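# Transfer the flight bar into the empty tank's saddles

## Task

Carry the flight bar over to the empty tank and seat it in the saddles above that tank, with none of the racks having come off the bar.

## Robot and tools

Robot: two arms, left_arm and right_arm. Each ends in an identical five-finger right hand, so the hands are not mirror images and every hand number means the same on both. Base positions in the scene frame: left_arm (+0.017, +0.628, +0.099) m, right_arm (+0.077, -0.589, +0.099) m, each turned only slightly about z.

Frames. The scene frame has its origin at table-top height, halfway between the nominal bases. +z is up, +x points out over the table, and left_arm sits on the +y side. Image left and right do not match these names. Hand poses, velocities, Hand targets and wrist camera poses are given in each arm's own base frame. Fixed cameras and the table use the scene frame. The hand point is 0.05 m in front of the palm. Its +z runs along the straight fingers, +y out of the palm, and +x across the palm away from the thumb. Fingers reach 0.06 to 0.07 m past it. A bracket on the little-finger side of the wrist can strike things, and the wrist can hang lower than the hand point and meet the table first.

A row is 28 numbers, each in [-1, 1], always covering both arms in this order: left dx, dy, dz, rx, ry, rz; left thumb_turn, thumb_bend, index, middle, ring, little, force_limit, speed; then the same fourteen for the right arm. The six pose numbers are an offset, not a pose: they count from that arm's Hand target as it stood when the action or move began, along that arm's base axes. 1.0 equals 0.6 m or 180 degrees. rx, ry, rz form a single rotation vector, turning about the Hand target position. Sending the same offset twice moves the arm on again; six zeros re-request the current Hand target. Orientation is clipped to within 32 degrees of the measured one per step.

Hand numbers are absolute targets, not offsets. For the six motors, -1 is open (thumb beside the palm, digits straight) and +1 closed (thumb in front of the palm, digits curled). force_limit runs linearly from about 0 N at -1 to 10 N at +1 (15 N for the two thumb motors). speed goes from nearly 0 at -1 to full at +0.48 and above. No value means keep as is: to leave a hand unchanged, resend the eight numbers of its last executed row, or, if none has run yet, its hand_measured six plus hand_force_limit and hand_speed. With the thumb fully in front, the hand holds objects about 0.035 to 0.065 m thick, or handles down to about 0.025 m. For a soft grip, close at speed -0.94 or lower. To squeeze harder, raise force_limit and send a target more closed than hand_measured.

Tools:
- execute_actions(actions, cameras): actions is a list of actions; each action is up to 15 rows, one per 1/30 s step; a short action keeps its last row for the remaining steps. Every row in an action counts from that action's start. Camera images come back only for an empty list or when cameras names them.
- move(target, speed, blend, stop_force, zero, blocking, cameras): target is one 28-number row or a list of up to 15 rows, all offsets counted from the same starting Hand targets. Paths are straight and all end together. speed: m/s, 0.002 to 3.2, default 0.25 (turns up to twice that in rad/s); one value or one per target. blend: metres of corner rounding in a list, default 0 (stop at each). stop_force: N, 4 to 120, one value for both arms; an arm's path ends when its wrist sensor feels that much push against its motion. Do not use it for turning hands or to pull off a contact. zero (with stop_force only): true re-zeros before the move. blocking=false returns after about 0.5 s while the move continues; not allowed with stop_force. Moves last 0.5 to 10 s and do not avoid obstacles.
- wait(seconds 0 to 10, cameras): lets time pass while commands hold.
- stop(cameras): brakes a running move.
- zoom_image(camera, region): region [x0, y0, x1, y1] in pixels, at most 504 by 504, from the latest image of cam_head_left, cam_head_right, cam_high, cam_low, cam_left_wrist or cam_right_wrist (all 672x504).
- show_instructions(): shows the reference page.
- zero_wrist_force(arm): arm is left_arm or right_arm.
- finished_scene(scene): ends the scene for good; the result should sit in place without the robot.

Results give per arm end_effector_position (m), end_effector_quat_wxyz, linear and angular velocity, Hand target (the base for the next offsets; the hand often rests a little short of it, so send the gap as an offset), joint positions and torques (positive toward larger angle), Wrist force and Wrist torque in end-effector axes plus a peak line, and hand_measured, hand_stopped_by (moving, target, force, stalled, fault) and hand_load_n (positive when the finger is pushed open; near 0 after a lost grip). A move adds a move: line: done, off_target, moving, held or fault, with limits=paced (pose clipped) or limits=held (steps withheld). MOTOR HOT warns of heat.

Avoid: bars or racks falling or leaving the table; dropping or releasing moving parts; fast hits; targets beyond firm contact (arms are stiff). An outside force near 150 N, or contact torque at the limits (303 N m shoulder, 138 elbow, 49.6 wrists), stops the arm for 10 s. Never let the hands or arms press on each other, and do not close a hand on the other hand. Keep paths away from an arm's own base. Long loaded or stretched holds overheat motors and can brake the arm.

Each tool is called after "Emit:" by a JSON object that holds its "method" and its "body".

Reference images:

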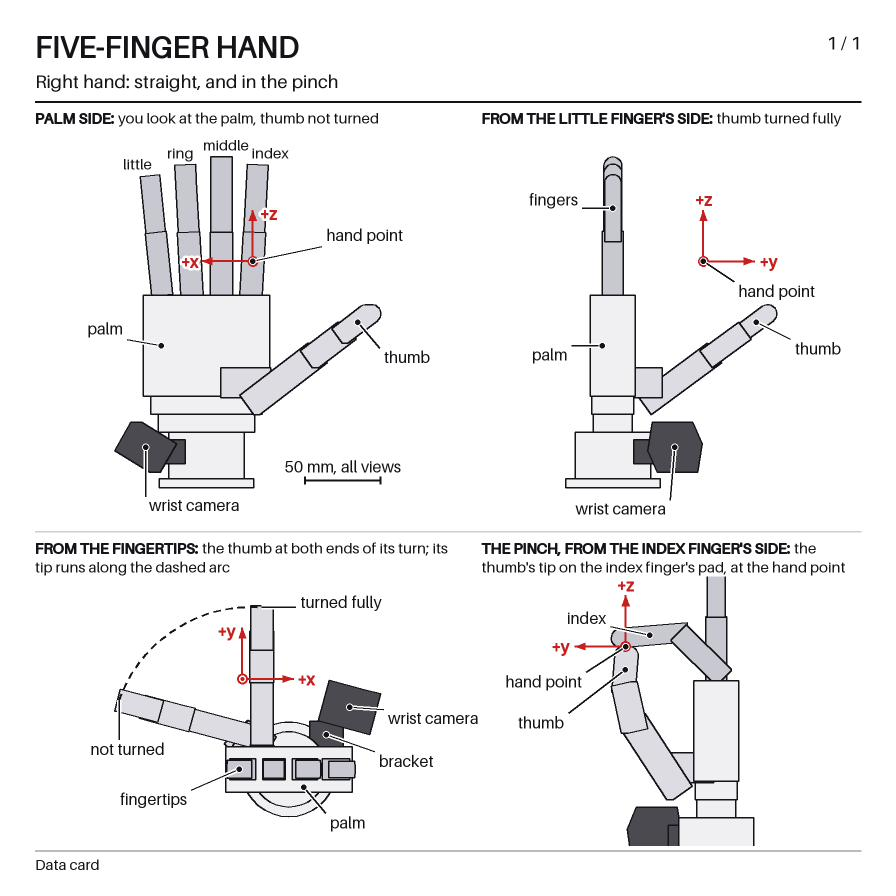

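## Session

Emit:
{"method": "execute_actions", "body": {"actions": []}}

Scene clock: 0.00 s.
left_arm: end_effector_position=(+0.6308, -0.0275, +0.1982) hand_measured=(-1.000, -1.000, -1.000, -1.000, -1.000, -1.000) hand_load_n=(+0.0, +0.0, +0.0, +0.0, +0.0, +0.0) hand_stopped_by=(target, target, target, target, target, target) hand_force_limit=0.00 hand_speed=-0.80 end_effector_quat_wxyz=(-0.202, -0.290, +0.922, +0.157) | right_arm: end_effector_position=(+0.9950, +0.9255, +0.1823) hand_measured=(-1.000, -1.000, -1.000, -1.000, -1.000, -1.000) hand_load_n=(+0.0, +0.0, +0.0, +0.0, +0.0, +0.0) hand_stopped_by=(target, target, target, target, target, target) hand_force_limit=0.00 hand_speed=-0.80 end_effector_quat_wxyz=(-0.402, +0.390, +0.586, +0.585)
Joint positions: left_arm=[-0.408 -0.91 1.481 1.516 1.596 -2.583] | right_arm=[0.461 -0.4 0.6 -0.22 0.447 1.207]
Joint velocities: within noise
Joint torques (N m): no reading
Wrist force (N): no reading
Wrist torque (N m): no reading
Wrist force, peak (N): no reading
Hand target: left_arm +0.6308, -0.0275, +0.1982; -0.202, -0.290, +0.922, +0.157 | right_arm +0.9950, +0.9255, +0.1823; -0.402, +0.390, +0.586, +0.585

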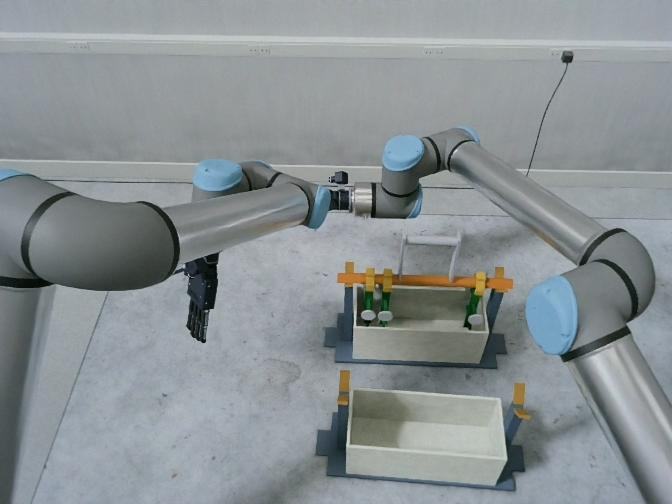

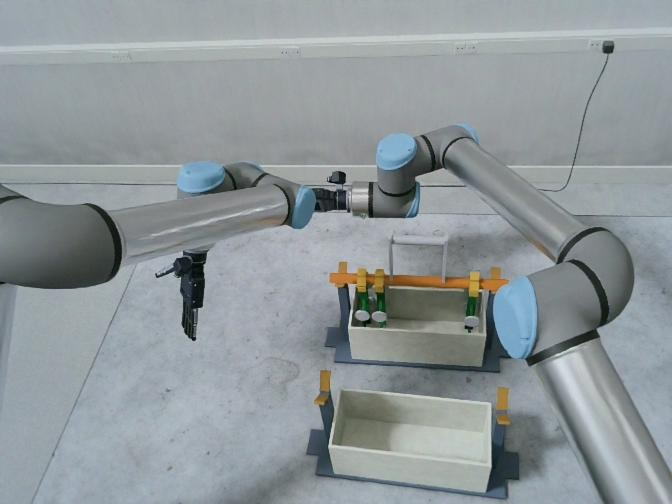

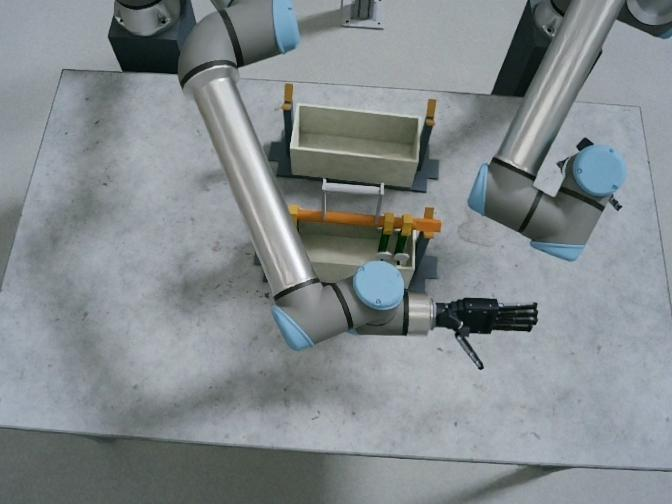

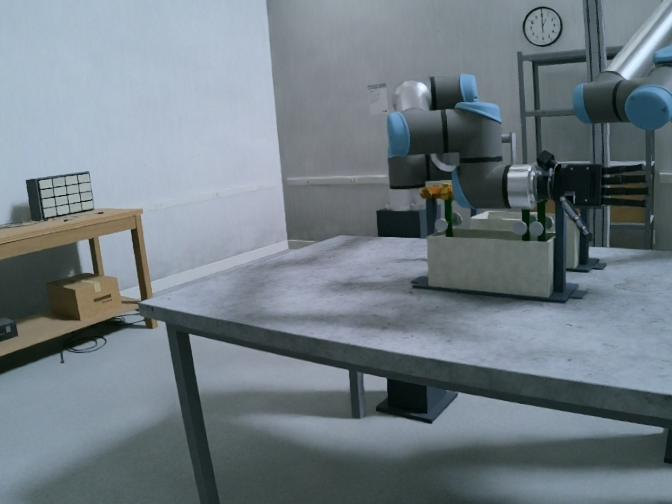

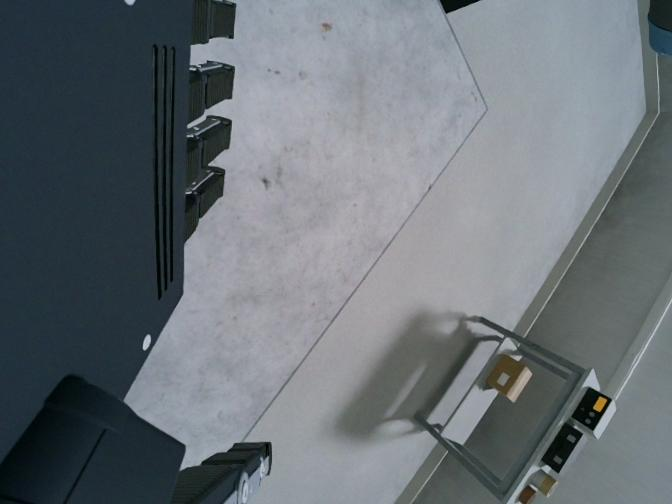

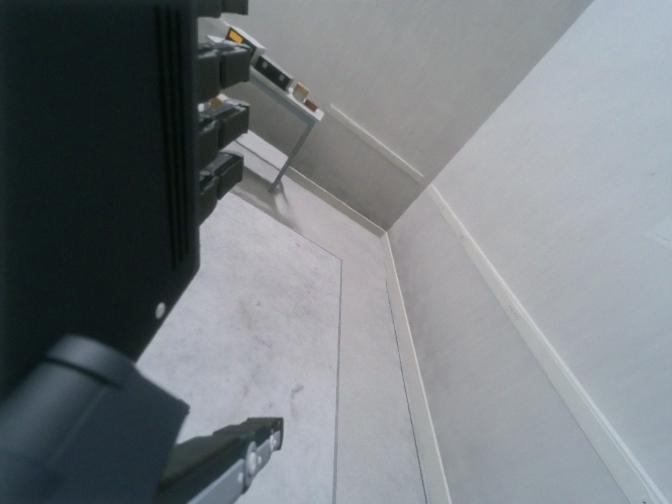

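Emit:
{"method": "zoom_image", "body": {"camera": "cam_head_left", "region": [300, 210, 550, 400]}}

Emit:
{"method": "zoom_image", "body": {"camera": "cam_high", "region": [230, 60, 480, 320]}}

Emit:
{"method": "zoom_image", "body": {"camera": "cam_low", "region": [380, 120, 640, 320]}}

Emit:
{"method": "zoom_image", "body": {"camera": "cam_head_right", "region": [290, 210, 540, 500]}}

Scaled by 2.016.

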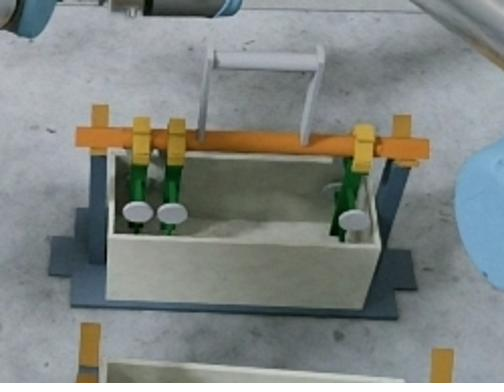

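Scaled by 1.938.

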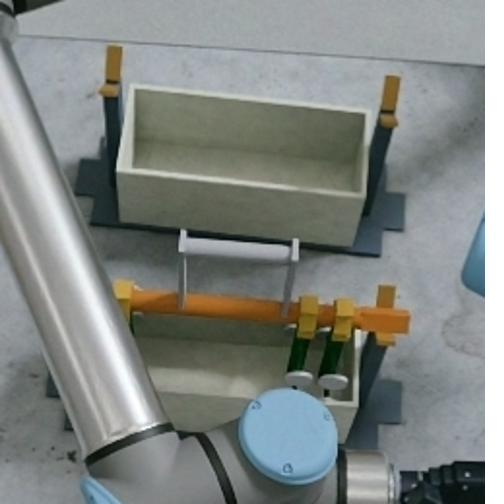

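Scaled by 1.938.

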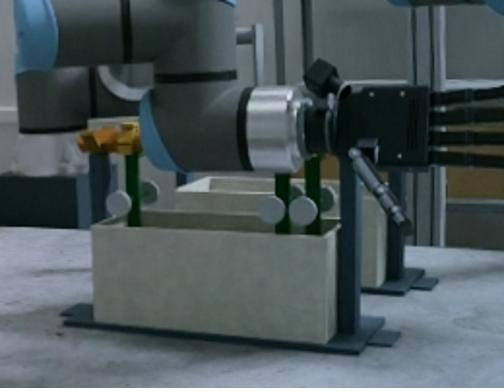

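Scaled by 1.738.

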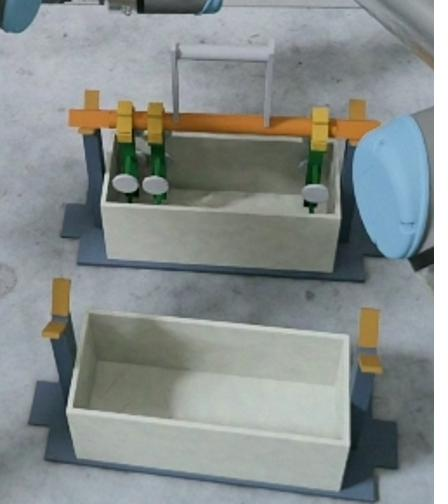

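Emit:
{"method": "move", "body": {"target": [[0,0,0,0,0,0,-1,-1,-1,-1,-1,-1,0,-0.8,-0.15,-0.15,0.4,0,0,0,-1,-1,-1,-1,-1,-1,0,-0.8],[0,0,0,0,0,0,-1,-1,-1,-1,-1,-1,0,-0.8,-0.24,-0.45,0.65,0,0,0,-1,-1,-1,-1,-1,-1,0,-0.8]], "blend": [0.05,0], "cameras": ["all"]}}

Scene clock: 10.73 s.
left_arm: end_effector_position=(+0.6308, -0.0275, +0.1982) hand_measured=(-1.000, -1.000, -1.000, -1.000, -1.000, -1.000) hand_load_n=(+0.0, +0.0, +0.0, +0.0, +0.0, +0.0) hand_stopped_by=(target, target, target, target, target, target) hand_force_limit=0.00 hand_speed=-0.80 end_effector_quat_wxyz=(-0.202, -0.290, +0.922, +0.157) | right_arm: end_effector_position=(+0.8511, +0.6556, +0.5722) hand_measured=(-1.000, -1.000, -1.000, -1.000, -1.000, -1.000) hand_load_n=(+0.0, +0.0, +0.0, +0.0, +0.0, +0.0) hand_stopped_by=(target, target, target, target, target, target) hand_force_limit=0.00 hand_speed=-0.80 end_effector_quat_wxyz=(-0.402, +0.390, +0.586, +0.585)
Joint positions: left_arm=[-0.408 -0.91 1.481 1.516 1.596 -2.583] | right_arm=[0.257 -1.087 1.134 -0.083 0.243 1.223]
Joint torques (N m): left_arm=[-2.06 -88.13 -30.08 4.71 0.11 0.08] | right_arm=[-21.03 -95.65 -29.61 1.87 -2.09 2.86]
Wrist force (N): left_arm=[-0.1 0.3 -0.1] | right_arm=[-0.6 0.0 -0.3]
Wrist torque (N m): left_arm=[0.05 0.02 0.01] | right_arm=[0.02 0.13 -0.06]
Wrist force, peak (N): left_arm=[0.1 -0.2 -0.7] | right_arm=[1.0 0.0 -1.5]
Hand target: left_arm +0.6308, -0.0275, +0.1982; -0.202, -0.290, +0.922, +0.157 | right_arm +0.8510, +0.6555, +0.5723; -0.402, +0.390, +0.586, +0.585
Off the commanded pose: left_arm 0.000 m, 0 deg | right_arm 0.000 m, 0 deg.
move: done

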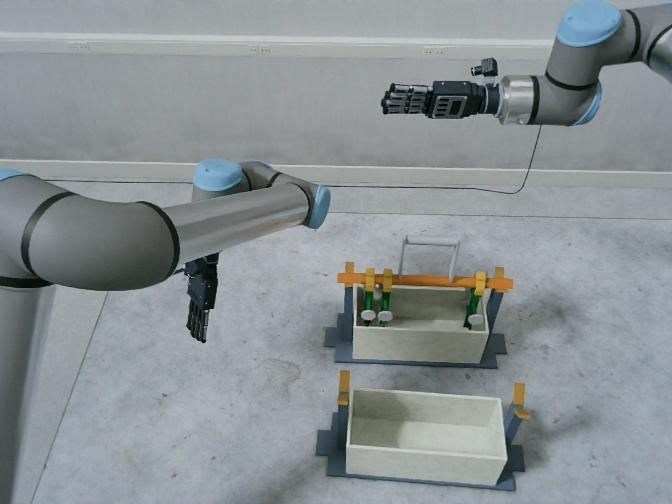

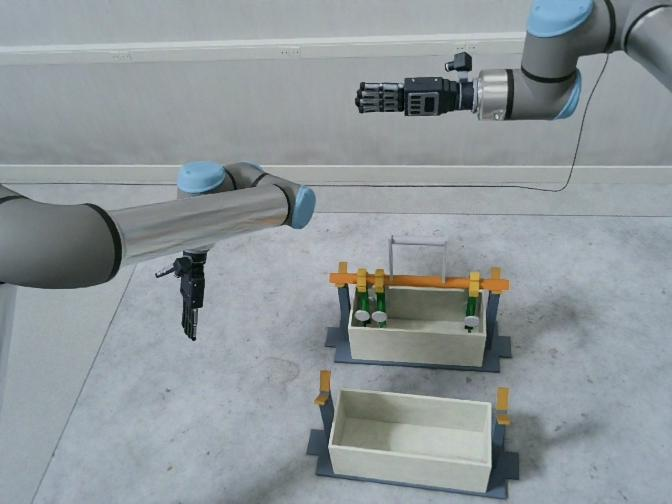

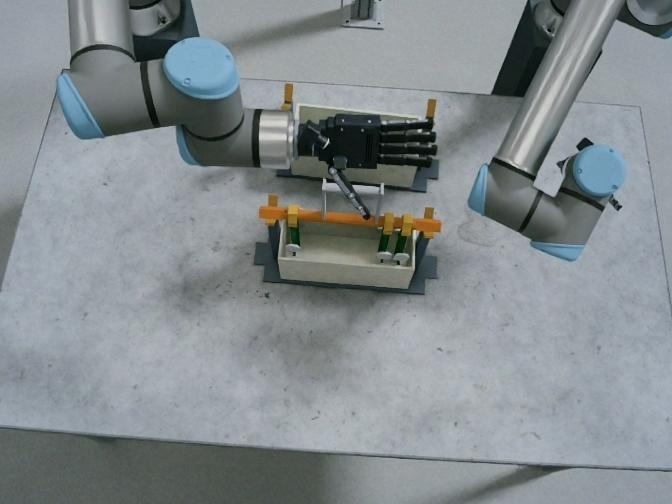

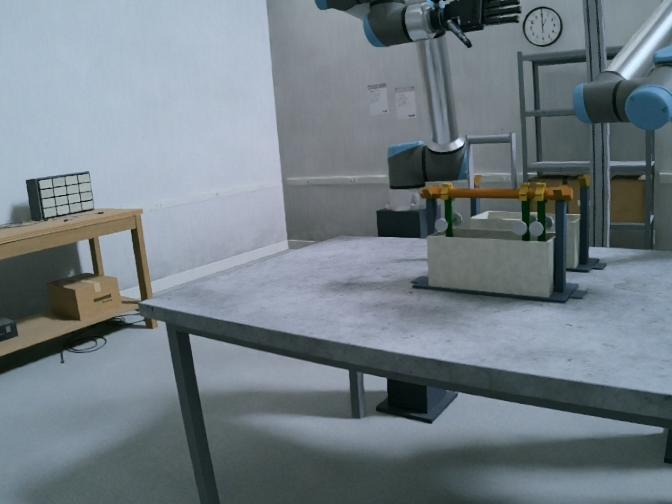

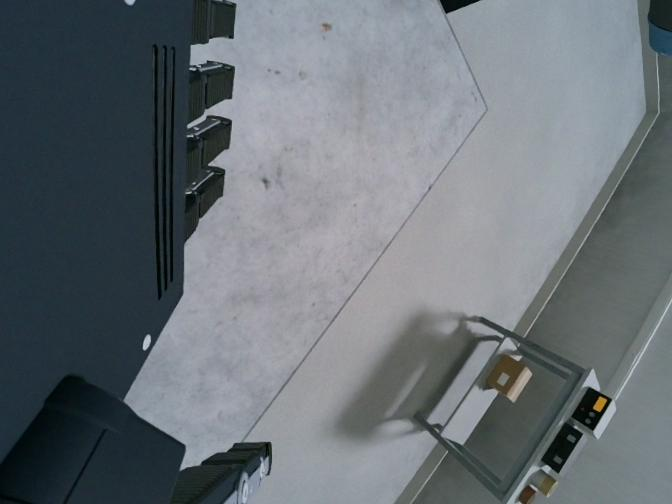

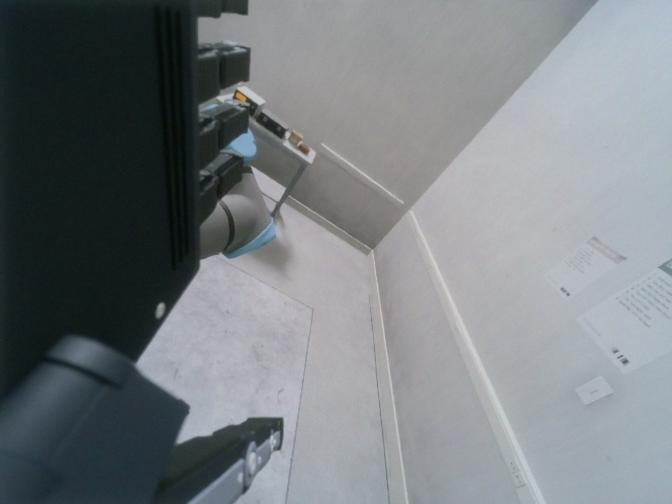

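Emit:
{"method": "move", "body": {"target": [0,0,0,0,0,0,-1,-1,-1,-1,-1,-1,0,-0.8,-0.15,-0.75,0,0,0,0,-1,-1,-1,-1,-1,-1,0,-0.8], "cameras": ["cam_head_left", "cam_high", "cam_low"]}}

Emit:
{"method": "zoom_image", "body": {"camera": "cam_high", "region": [240, 60, 460, 310]}}

Emit:
{"method": "zoom_image", "body": {"camera": "cam_low", "region": [400, 110, 620, 310]}}

Emit:
{"method": "zoom_image", "body": {"camera": "cam_head_left", "region": [310, 220, 530, 380]}}

Emit:
{"method": "zoom_image", "body": {"camera": "cam_head_left", "region": [310, 350, 550, 500]}}

Scene clock: 13.73 s.
left_arm: end_effector_position=(+0.6308, -0.0275, +0.1982) hand_measured=(-1.000, -1.000, -1.000, -1.000, -1.000, -1.000) hand_load_n=(+0.0, +0.0, +0.0, +0.0, +0.0, +0.0) hand_stopped_by=(target, target, target, target, target, target) hand_force_limit=0.00 hand_speed=-0.80 end_effector_quat_wxyz=(-0.202, -0.290, +0.922, +0.157) | right_arm: end_effector_position=(+0.7611, +0.2056, +0.5723) hand_measured=(-1.000, -1.000, -1.000, -1.000, -1.000, -1.000) hand_load_n=(-0.5, +0.0, +0.0, +0.0, +0.0, +0.0) hand_stopped_by=(target, target, target, target, target, target) hand_force_limit=0.00 hand_speed=-0.80 end_effector_quat_wxyz=(-0.402, +0.390, +0.586, +0.585)
Joint positions: left_arm=[-0.408 -0.91 1.481 1.516 1.596 -2.583] | right_arm=[-0.341 -1.38 1.531 -0.127 -0.355 1.166]
Joint torques (N m): left_arm=[-2.68 -89.59 -30.3 4.58 0.22 -0.06] | right_arm=[-13.78 -72.57 -28.38 -3.43 -2.31 2.61]
Wrist force (N): left_arm=[0.3 -0.1 -0.4] | right_arm=[-0.1 0.1 -0.1]
Wrist torque (N m): left_arm=[0.01 -0.03 0.02] | right_arm=[0.04 0.02 -0.02]
Wrist force, peak (N): left_arm=[-0.2 -0.4 -0.6] | right_arm=[-0.6 0.5 1.6]
Hand target: left_arm +0.6308, -0.0275, +0.1982; -0.202, -0.290, +0.922, +0.157 | right_arm +0.7610, +0.2055, +0.5723; -0.402, +0.390, +0.586, +0.585
Off the commanded pose: left_arm 0.000 m, 0 deg | right_arm 0.000 m, 0 deg.
move: done
Images, in order (width x height): cam_head_left 672x504, cam_high 672x504, cam_low 672x504.

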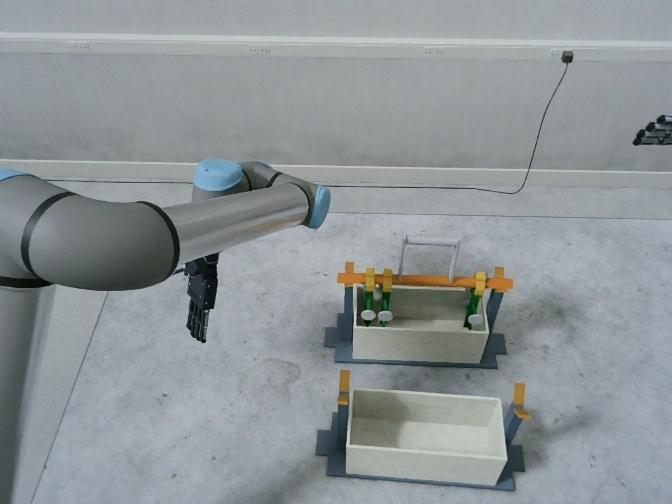

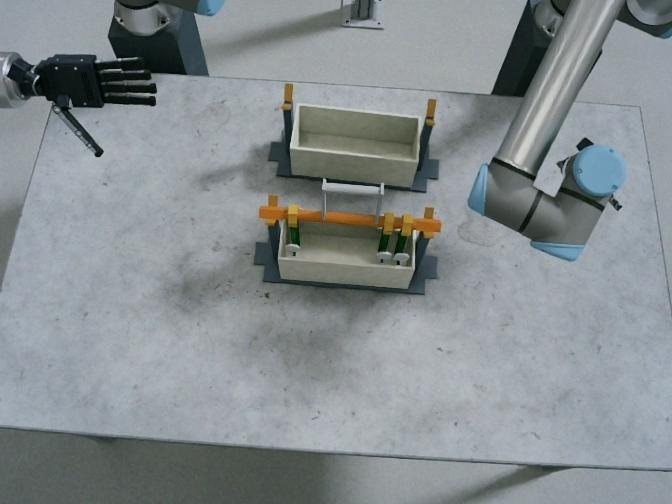

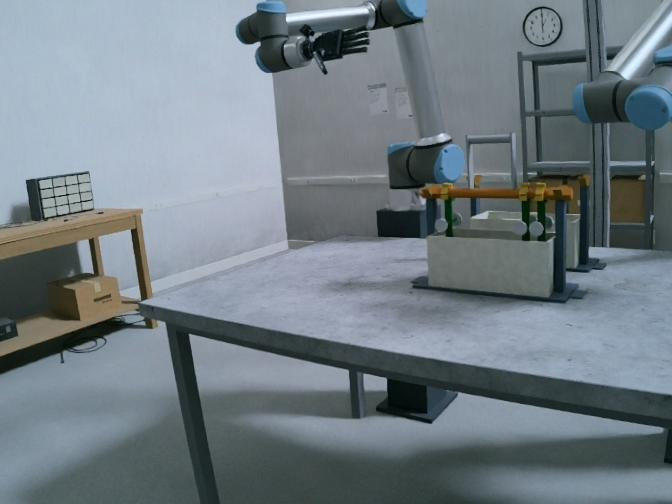

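Scaled by 2.016.

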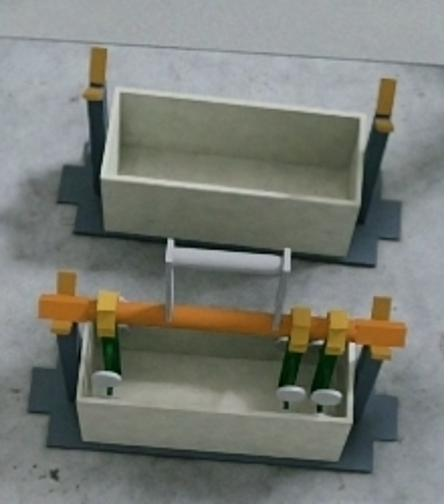

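Scaled by 2.291.

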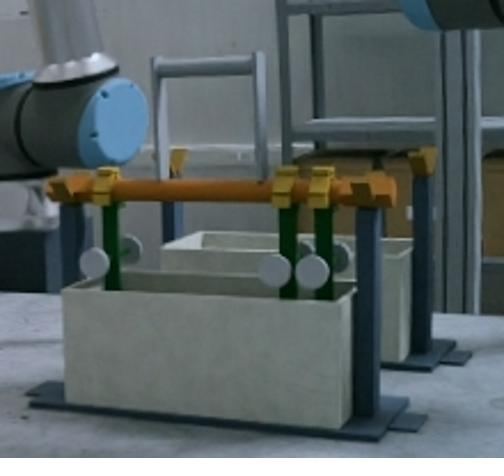

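Scaled by 2.291.

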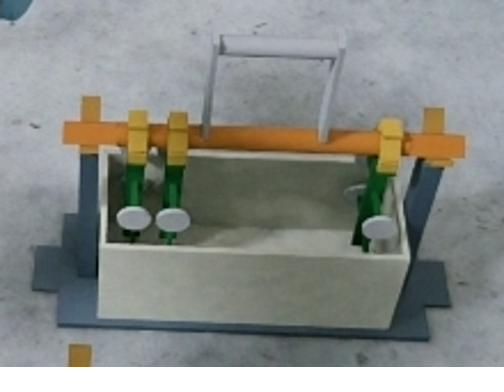

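Scaled by 2.100.

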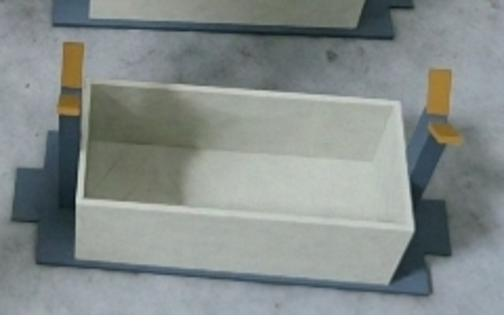

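Emit:
{"method": "move", "body": {"target": [0,0,0.6,0.0214,-0.170,0.299,-1,-1,-1,-1,-1,-1,0,-0.8,0,0,0,0,0,0,-1,-1,-1,-1,-1,-1,0,-0.8], "cameras": ["cam_head_left", "cam_high", "cam_low","cam_left_wrist"]}}

Scene clock: 21.70 s.
left_arm: end_effector_position=(+0.6308, -0.0274, +0.5582) hand_measured=(-1.000, -1.000, -1.000, -1.000, -1.000, -1.000) hand_load_n=(+0.0, +0.0, +0.0, +0.0, +0.0, +0.0) hand_stopped_by=(target, target, target, target, target, target) hand_force_limit=0.00 hand_speed=-0.80 end_effector_quat_wxyz=(-0.001, +0.708, -0.707, +0.000) | right_arm: end_effector_position=(+0.7610, +0.2055, +0.5723) hand_measured=(-1.000, -1.000, -1.000, -1.000, -1.000, -1.000) hand_load_n=(+0.0, +0.5, +0.0, +0.0, +0.0, +0.0) hand_stopped_by=(target, target, target, target, target, target) hand_force_limit=0.00 hand_speed=-0.80 end_effector_quat_wxyz=(-0.402, +0.390, +0.586, +0.585)
Joint positions: left_arm=[-0.338 -1.196 1.065 1.701 1.569 -3.481] | right_arm=[-0.341 -1.38 1.531 -0.127 -0.355 1.166]
Joint torques (N m): left_arm=[-19.73 -63.24 -45.96 8.41 -3.79 -3.41] | right_arm=[-16.31 -71.92 -28.53 -3.77 -2.09 2.45]
Wrist force (N): left_arm=[-0.2 -1.1 -0.4] | right_arm=[-0.4 0.4 0.1]
Wrist torque (N m): left_arm=[0.04 -0.05 0.08] | right_arm=[0.07 0.07 -0.03]
Wrist force, peak (N): left_arm=[-0.6 -0.9 -1.8] | right_arm=[-0.6 -0.5 -0.1]
Hand target: left_arm +0.6308, -0.0275, +0.5582; -0.001, +0.708, -0.707, +0.000 | right_arm +0.7610, +0.2055, +0.5723; -0.402, +0.390, +0.586, +0.585
Off the commanded pose: left_arm 0.000 m, 0 deg | right_arm 0.000 m, 0 deg.
move: done
Images, in order (width x height): cam_head_left 672x504, cam_high 672x504, cam_low 672x504, cam_left_wrist 672x504.

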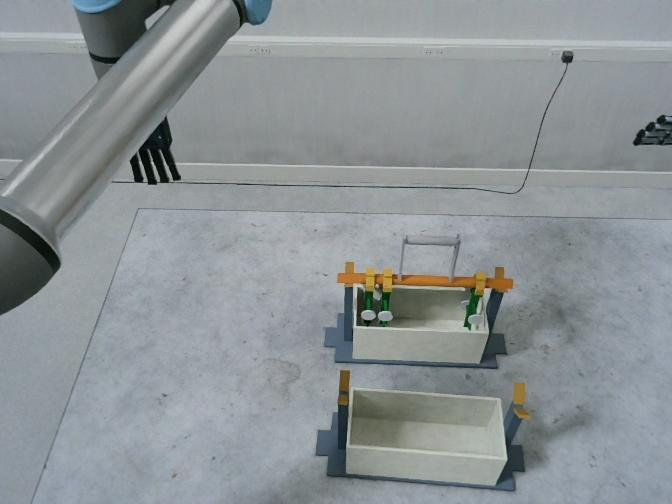

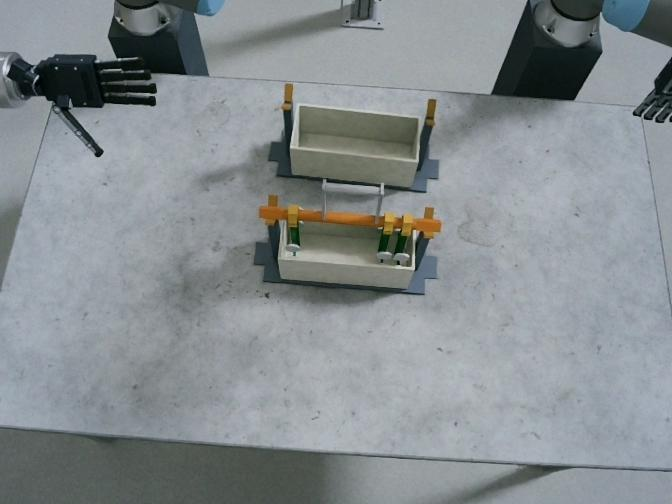

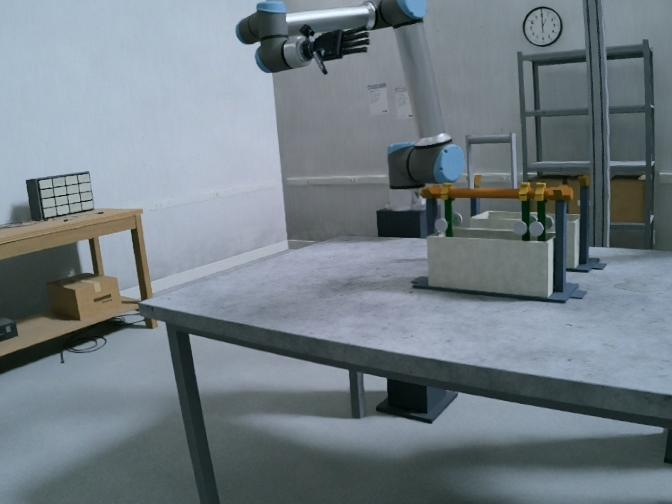

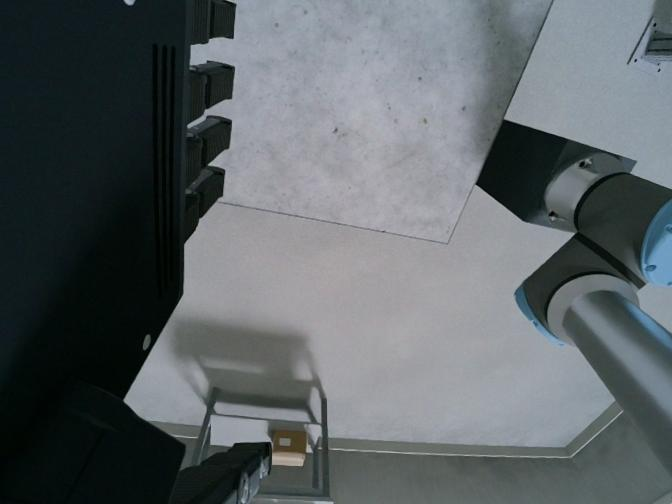

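Emit:
{"method": "move", "body": {"target": [0.28,-0.9,0,0,0,0,-1,-1,-1,-1,-1,-1,0,-0.8,-0.33,-0.33,0,0,0,0,-1,-1,-1,-1,-1,-1,0,-0.8], "cameras": ["all"]}}

Scene clock: 25.67 s.
left_arm: end_effector_position=(+0.7969, -0.5663, +0.5566) hand_measured=(-1.000, -1.000, -1.000, -1.000, -1.000, -1.000) hand_load_n=(+0.0, +0.0, +0.0, +0.0, +0.0, +0.0) hand_stopped_by=(target, target, target, target, target, target) hand_force_limit=0.00 hand_speed=-0.80 end_effector_quat_wxyz=(-0.049, +0.681, -0.664, +0.305) | right_arm: end_effector_position=(+0.5630, +0.0075, +0.5723) hand_measured=(-1.000, -1.000, -1.000, -1.000, -1.000, -1.000) hand_load_n=(+0.0, +0.0, +0.0, +0.0, +0.0, +0.0) hand_stopped_by=(target, target, target, target, target, target) hand_force_limit=0.00 hand_speed=-0.80 end_effector_quat_wxyz=(-0.402, +0.390, +0.586, +0.585)
Joint positions: left_arm=[-0.806 -0.65 0.035 1.566 1.458 -3.937] | right_arm=[-0.795 -1.613 1.783 -0.158 -0.81 1.181]
Joint torques (N m): left_arm=[16.5 -119.71 -40.69 -1.93 3.9 -2.74] | right_arm=[-18.41 -49.79 -28.68 -2.7 -2.23 2.85]
Wrist force (N): left_arm=[-0.2 -1.5 -0.7] | right_arm=[0.3 0.2 0.0]
Wrist torque (N m): left_arm=[0.17 0.10 0.09] | right_arm=[0.05 -0.02 0.02]
Wrist force, peak (N): left_arm=[0.6 -2.7 2.3] | right_arm=[-0.6 0.5 0.7]
Hand target: left_arm +0.7988, -0.5675, +0.5582; -0.006, +0.708, -0.705, +0.035 | right_arm +0.5630, +0.0075, +0.5723; -0.402, +0.390, +0.586, +0.585
Off the commanded pose: left_arm 0.003 m, 36 deg; orientation clipped | right_arm 0.000 m, 0 deg.
elbow stopped short (left arm): the move would have taken joint 3 (elbow) straighter than the controller allows.
move: off_target (left_arm); limits=paced

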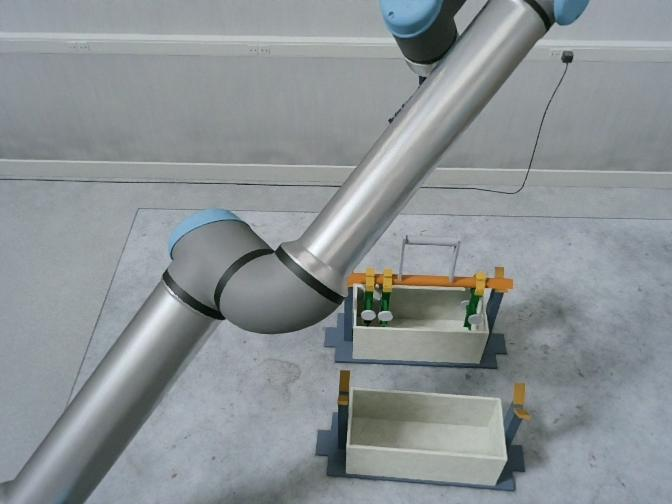

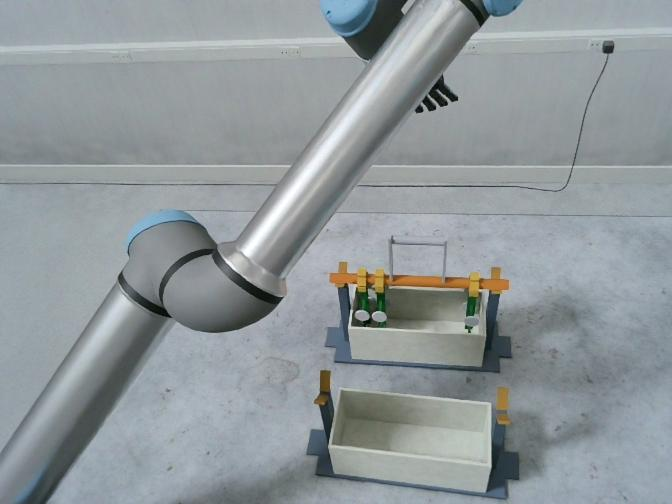

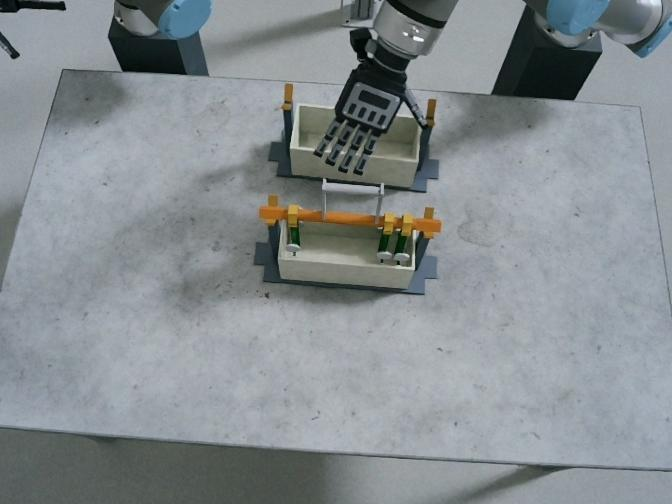

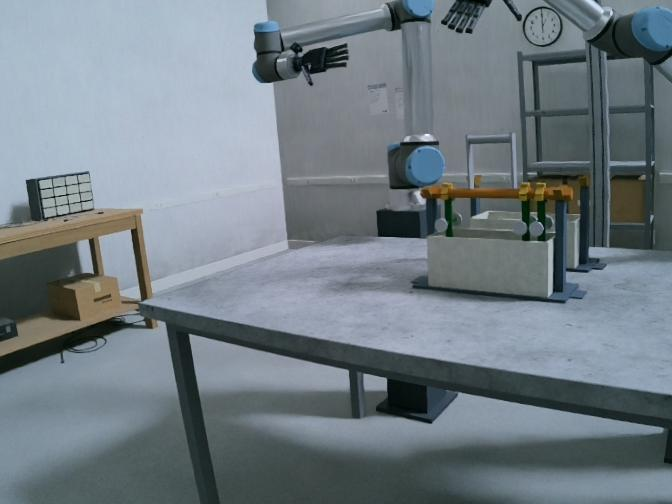

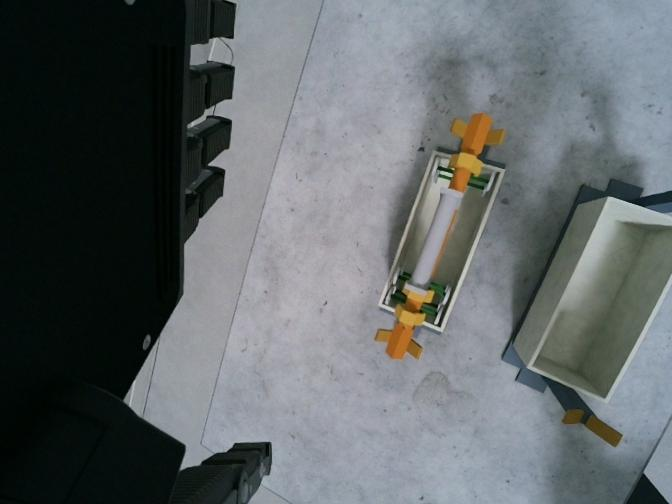

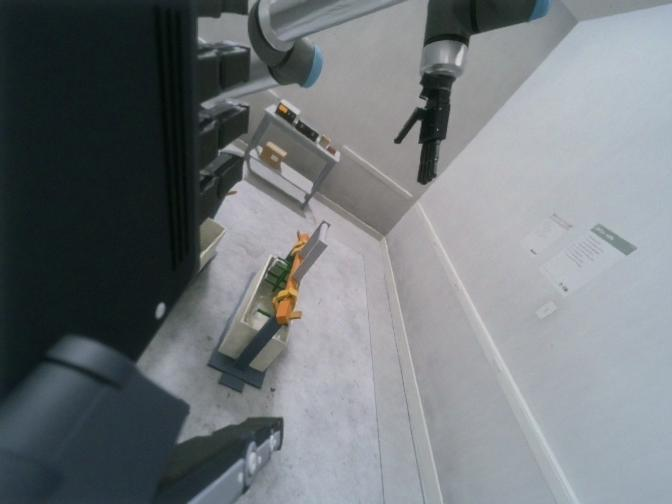

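Emit:
{"method": "move", "body": {"target": [-0.331,0.196,-0.097,0,0,0,-1,-1,-1,-1,-1,-1,0,-0.8,0,0,0,0,0,0,-1,-1,-1,-1,-1,-1,0,-0.8], "cameras": ["cam_left_wrist"]}}

Scene clock: 33.87 s.
left_arm: end_effector_position=(+0.6002, -0.4499, +0.5001) hand_measured=(-1.000, -1.000, -1.000, -1.000, -1.000, -1.000) hand_load_n=(+0.0, +0.0, +0.0, +0.0, +0.0, +0.0) hand_stopped_by=(target, target, target, target, target, target) hand_force_limit=0.00 hand_speed=-0.80 end_effector_quat_wxyz=(-0.006, +0.708, -0.705, +0.035) | right_arm: end_effector_position=(+0.5630, +0.0075, +0.5723) hand_measured=(-1.000, -1.000, -1.000, -1.000, -1.000, -1.000) hand_load_n=(+0.0, +0.0, +0.0, -0.5, +0.0, +0.0) hand_stopped_by=(target, target, target, target, target, target) hand_force_limit=0.00 hand_speed=-0.80 end_effector_quat_wxyz=(-0.402, +0.390, +0.586, +0.585)
Joint positions: left_arm=[-0.85 -0.997 0.849 1.65 1.553 -3.994] | right_arm=[-0.795 -1.613 1.783 -0.158 -0.81 1.181]
Joint torques (N m): left_arm=[-19.86 -101.24 -26.17 0.14 3.81 -2.69] | right_arm=[-15.08 -52.21 -28.85 -2.28 -2.62 2.62]
Wrist force (N): left_arm=[-0.2 -0.9 -0.3] | right_arm=[-0.2 0.3 0.0]
Wrist torque (N m): left_arm=[0.04 -0.02 0.10] | right_arm=[0.07 0.05 -0.01]
Wrist force, peak (N): left_arm=[0.3 -2.2 -0.3] | right_arm=[-0.6 0.1 0.3]
Hand target: left_arm +0.6002, -0.4499, +0.5000; -0.006, +0.708, -0.705, +0.035 | right_arm +0.5630, +0.0075, +0.5723; -0.402, +0.390, +0.586, +0.585
Off the commanded pose: left_arm 0.000 m, 0 deg | right_arm 0.000 m, 0 deg.
move: done
Images, in order (width x height): cam_left_wrist 672x504.

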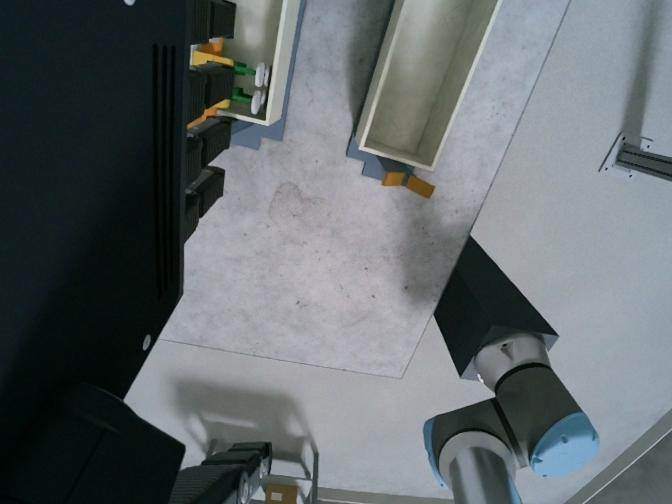

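Emit:
{"method": "move", "body": {"target": [[0,0,0,0.171,0,-0.47,-1,-1,-1,-1,-1,-1,0,-0.8,0,0,0,0,0,0,-1,-1,-1,-1,-1,-1,0,-0.8],[0,-0.1,0,0.338,0,-0.93,-1,-1,-1,-1,-1,-1,0,-0.8,0,0,0,0,0,0,-1,-1,-1,-1,-1,-1,0,-0.8]], "speed": 0.4, "blend": [0.03,0], "cameras": ["all"]}}

Scene clock: 39.37 s.
left_arm: end_effector_position=(+0.6002, -0.5099, +0.5000) hand_measured=(-1.000, -1.000, -1.000, -1.000, -1.000, -1.000) hand_load_n=(+0.5, +0.0, +0.0, +0.0, +0.0, +0.0) hand_stopped_by=(target, target, target, target, target, target) hand_force_limit=0.00 hand_speed=-0.80 end_effector_quat_wxyz=(+0.209, +0.653, +0.689, +0.234) | right_arm: end_effector_position=(+0.5630, +0.0075, +0.5723) hand_measured=(-1.000, -1.000, -1.000, -1.000, -1.000, -1.000) hand_load_n=(+0.0, +0.0, +0.0, +0.0, +0.0, +0.0) hand_stopped_by=(target, target, target, target, target, target) hand_force_limit=0.00 hand_speed=-0.80 end_effector_quat_wxyz=(-0.402, +0.390, +0.586, +0.585)
Joint positions: left_arm=[-1.181 -1.314 1.433 1.231 0.966 -1.165] | right_arm=[-0.795 -1.613 1.783 -0.158 -0.81 1.181]
Joint torques (N m): left_arm=[15.81 -74.92 -26.77 -0.38 2.92 2.84] | right_arm=[-15.5 -50.65 -28.66 -2.62 -2.28 2.68]
Wrist force (N): left_arm=[-0.5 0.6 -0.2] | right_arm=[0.1 -0.1 -0.3]
Wrist torque (N m): left_arm=[0.02 0.01 -0.14] | right_arm=[0.02 0.02 0.00]
Wrist force, peak (N): left_arm=[-0.7 -1.4 -0.3] | right_arm=[-0.2 0.1 -0.7]
Hand target: left_arm +0.6002, -0.5099, +0.5000; +0.209, +0.653, +0.689, +0.234 | right_arm +0.5630, +0.0075, +0.5723; -0.402, +0.390, +0.586, +0.585
Off the commanded pose: left_arm 0.000 m, 0 deg | right_arm 0.000 m, 0 deg.
move: done

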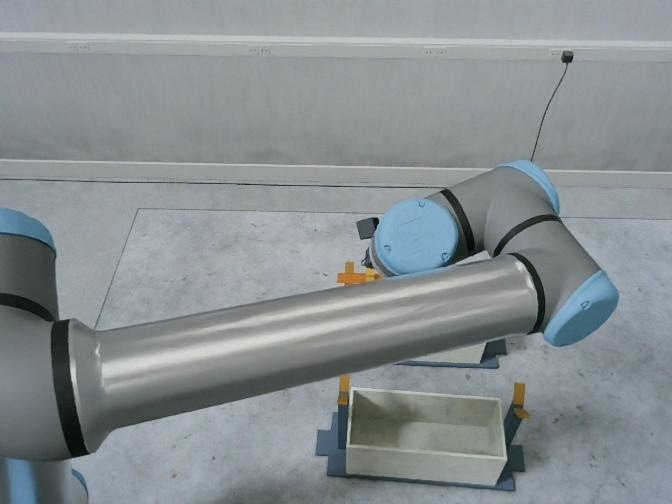

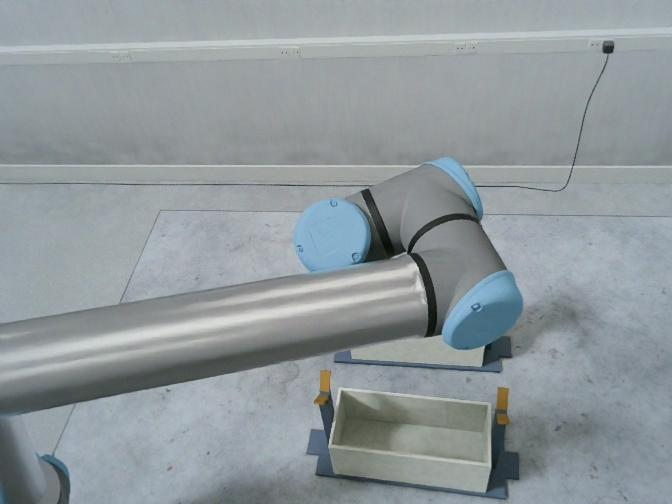

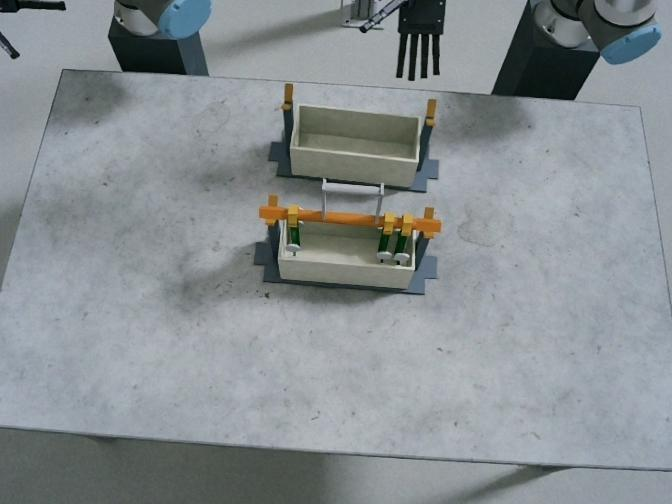

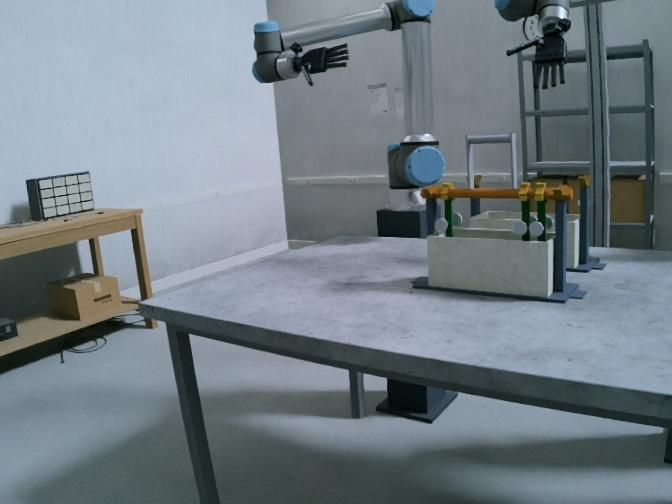

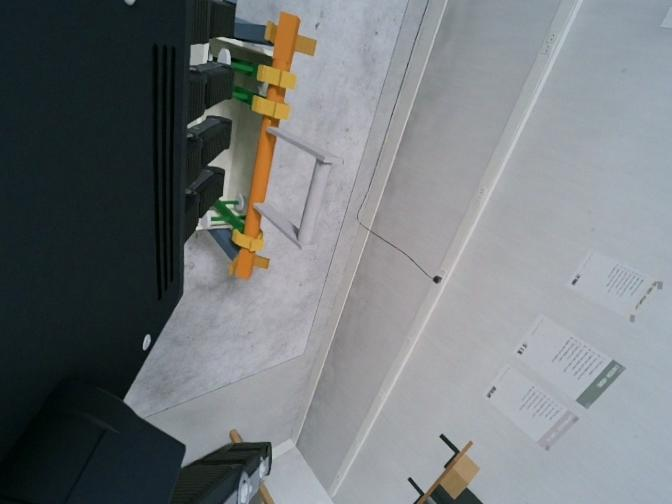

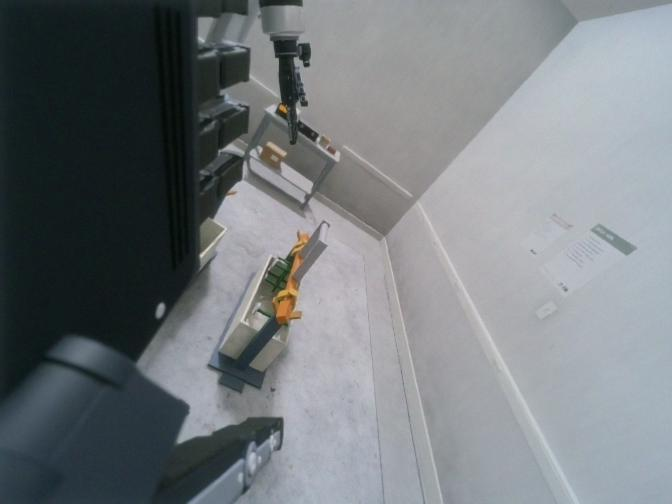

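Emit:
{"method": "zoom_image", "body": {"camera": "cam_left_wrist", "region": [180, 0, 380, 300]}}

Emit:
{"method": "zoom_image", "body": {"camera": "cam_high", "region": [250, 80, 450, 300]}}

Scaled by 1.680.

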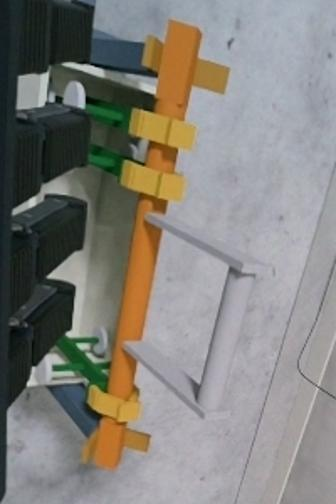

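Scaled by 2.291.

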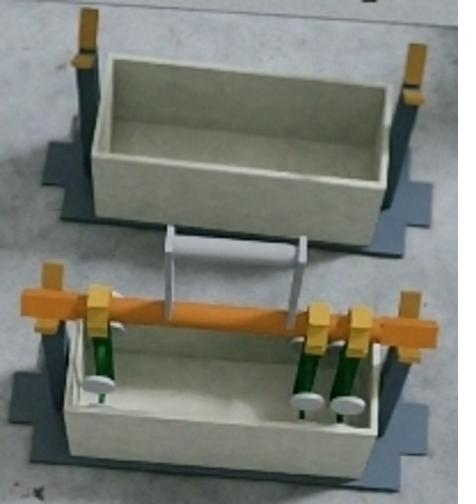

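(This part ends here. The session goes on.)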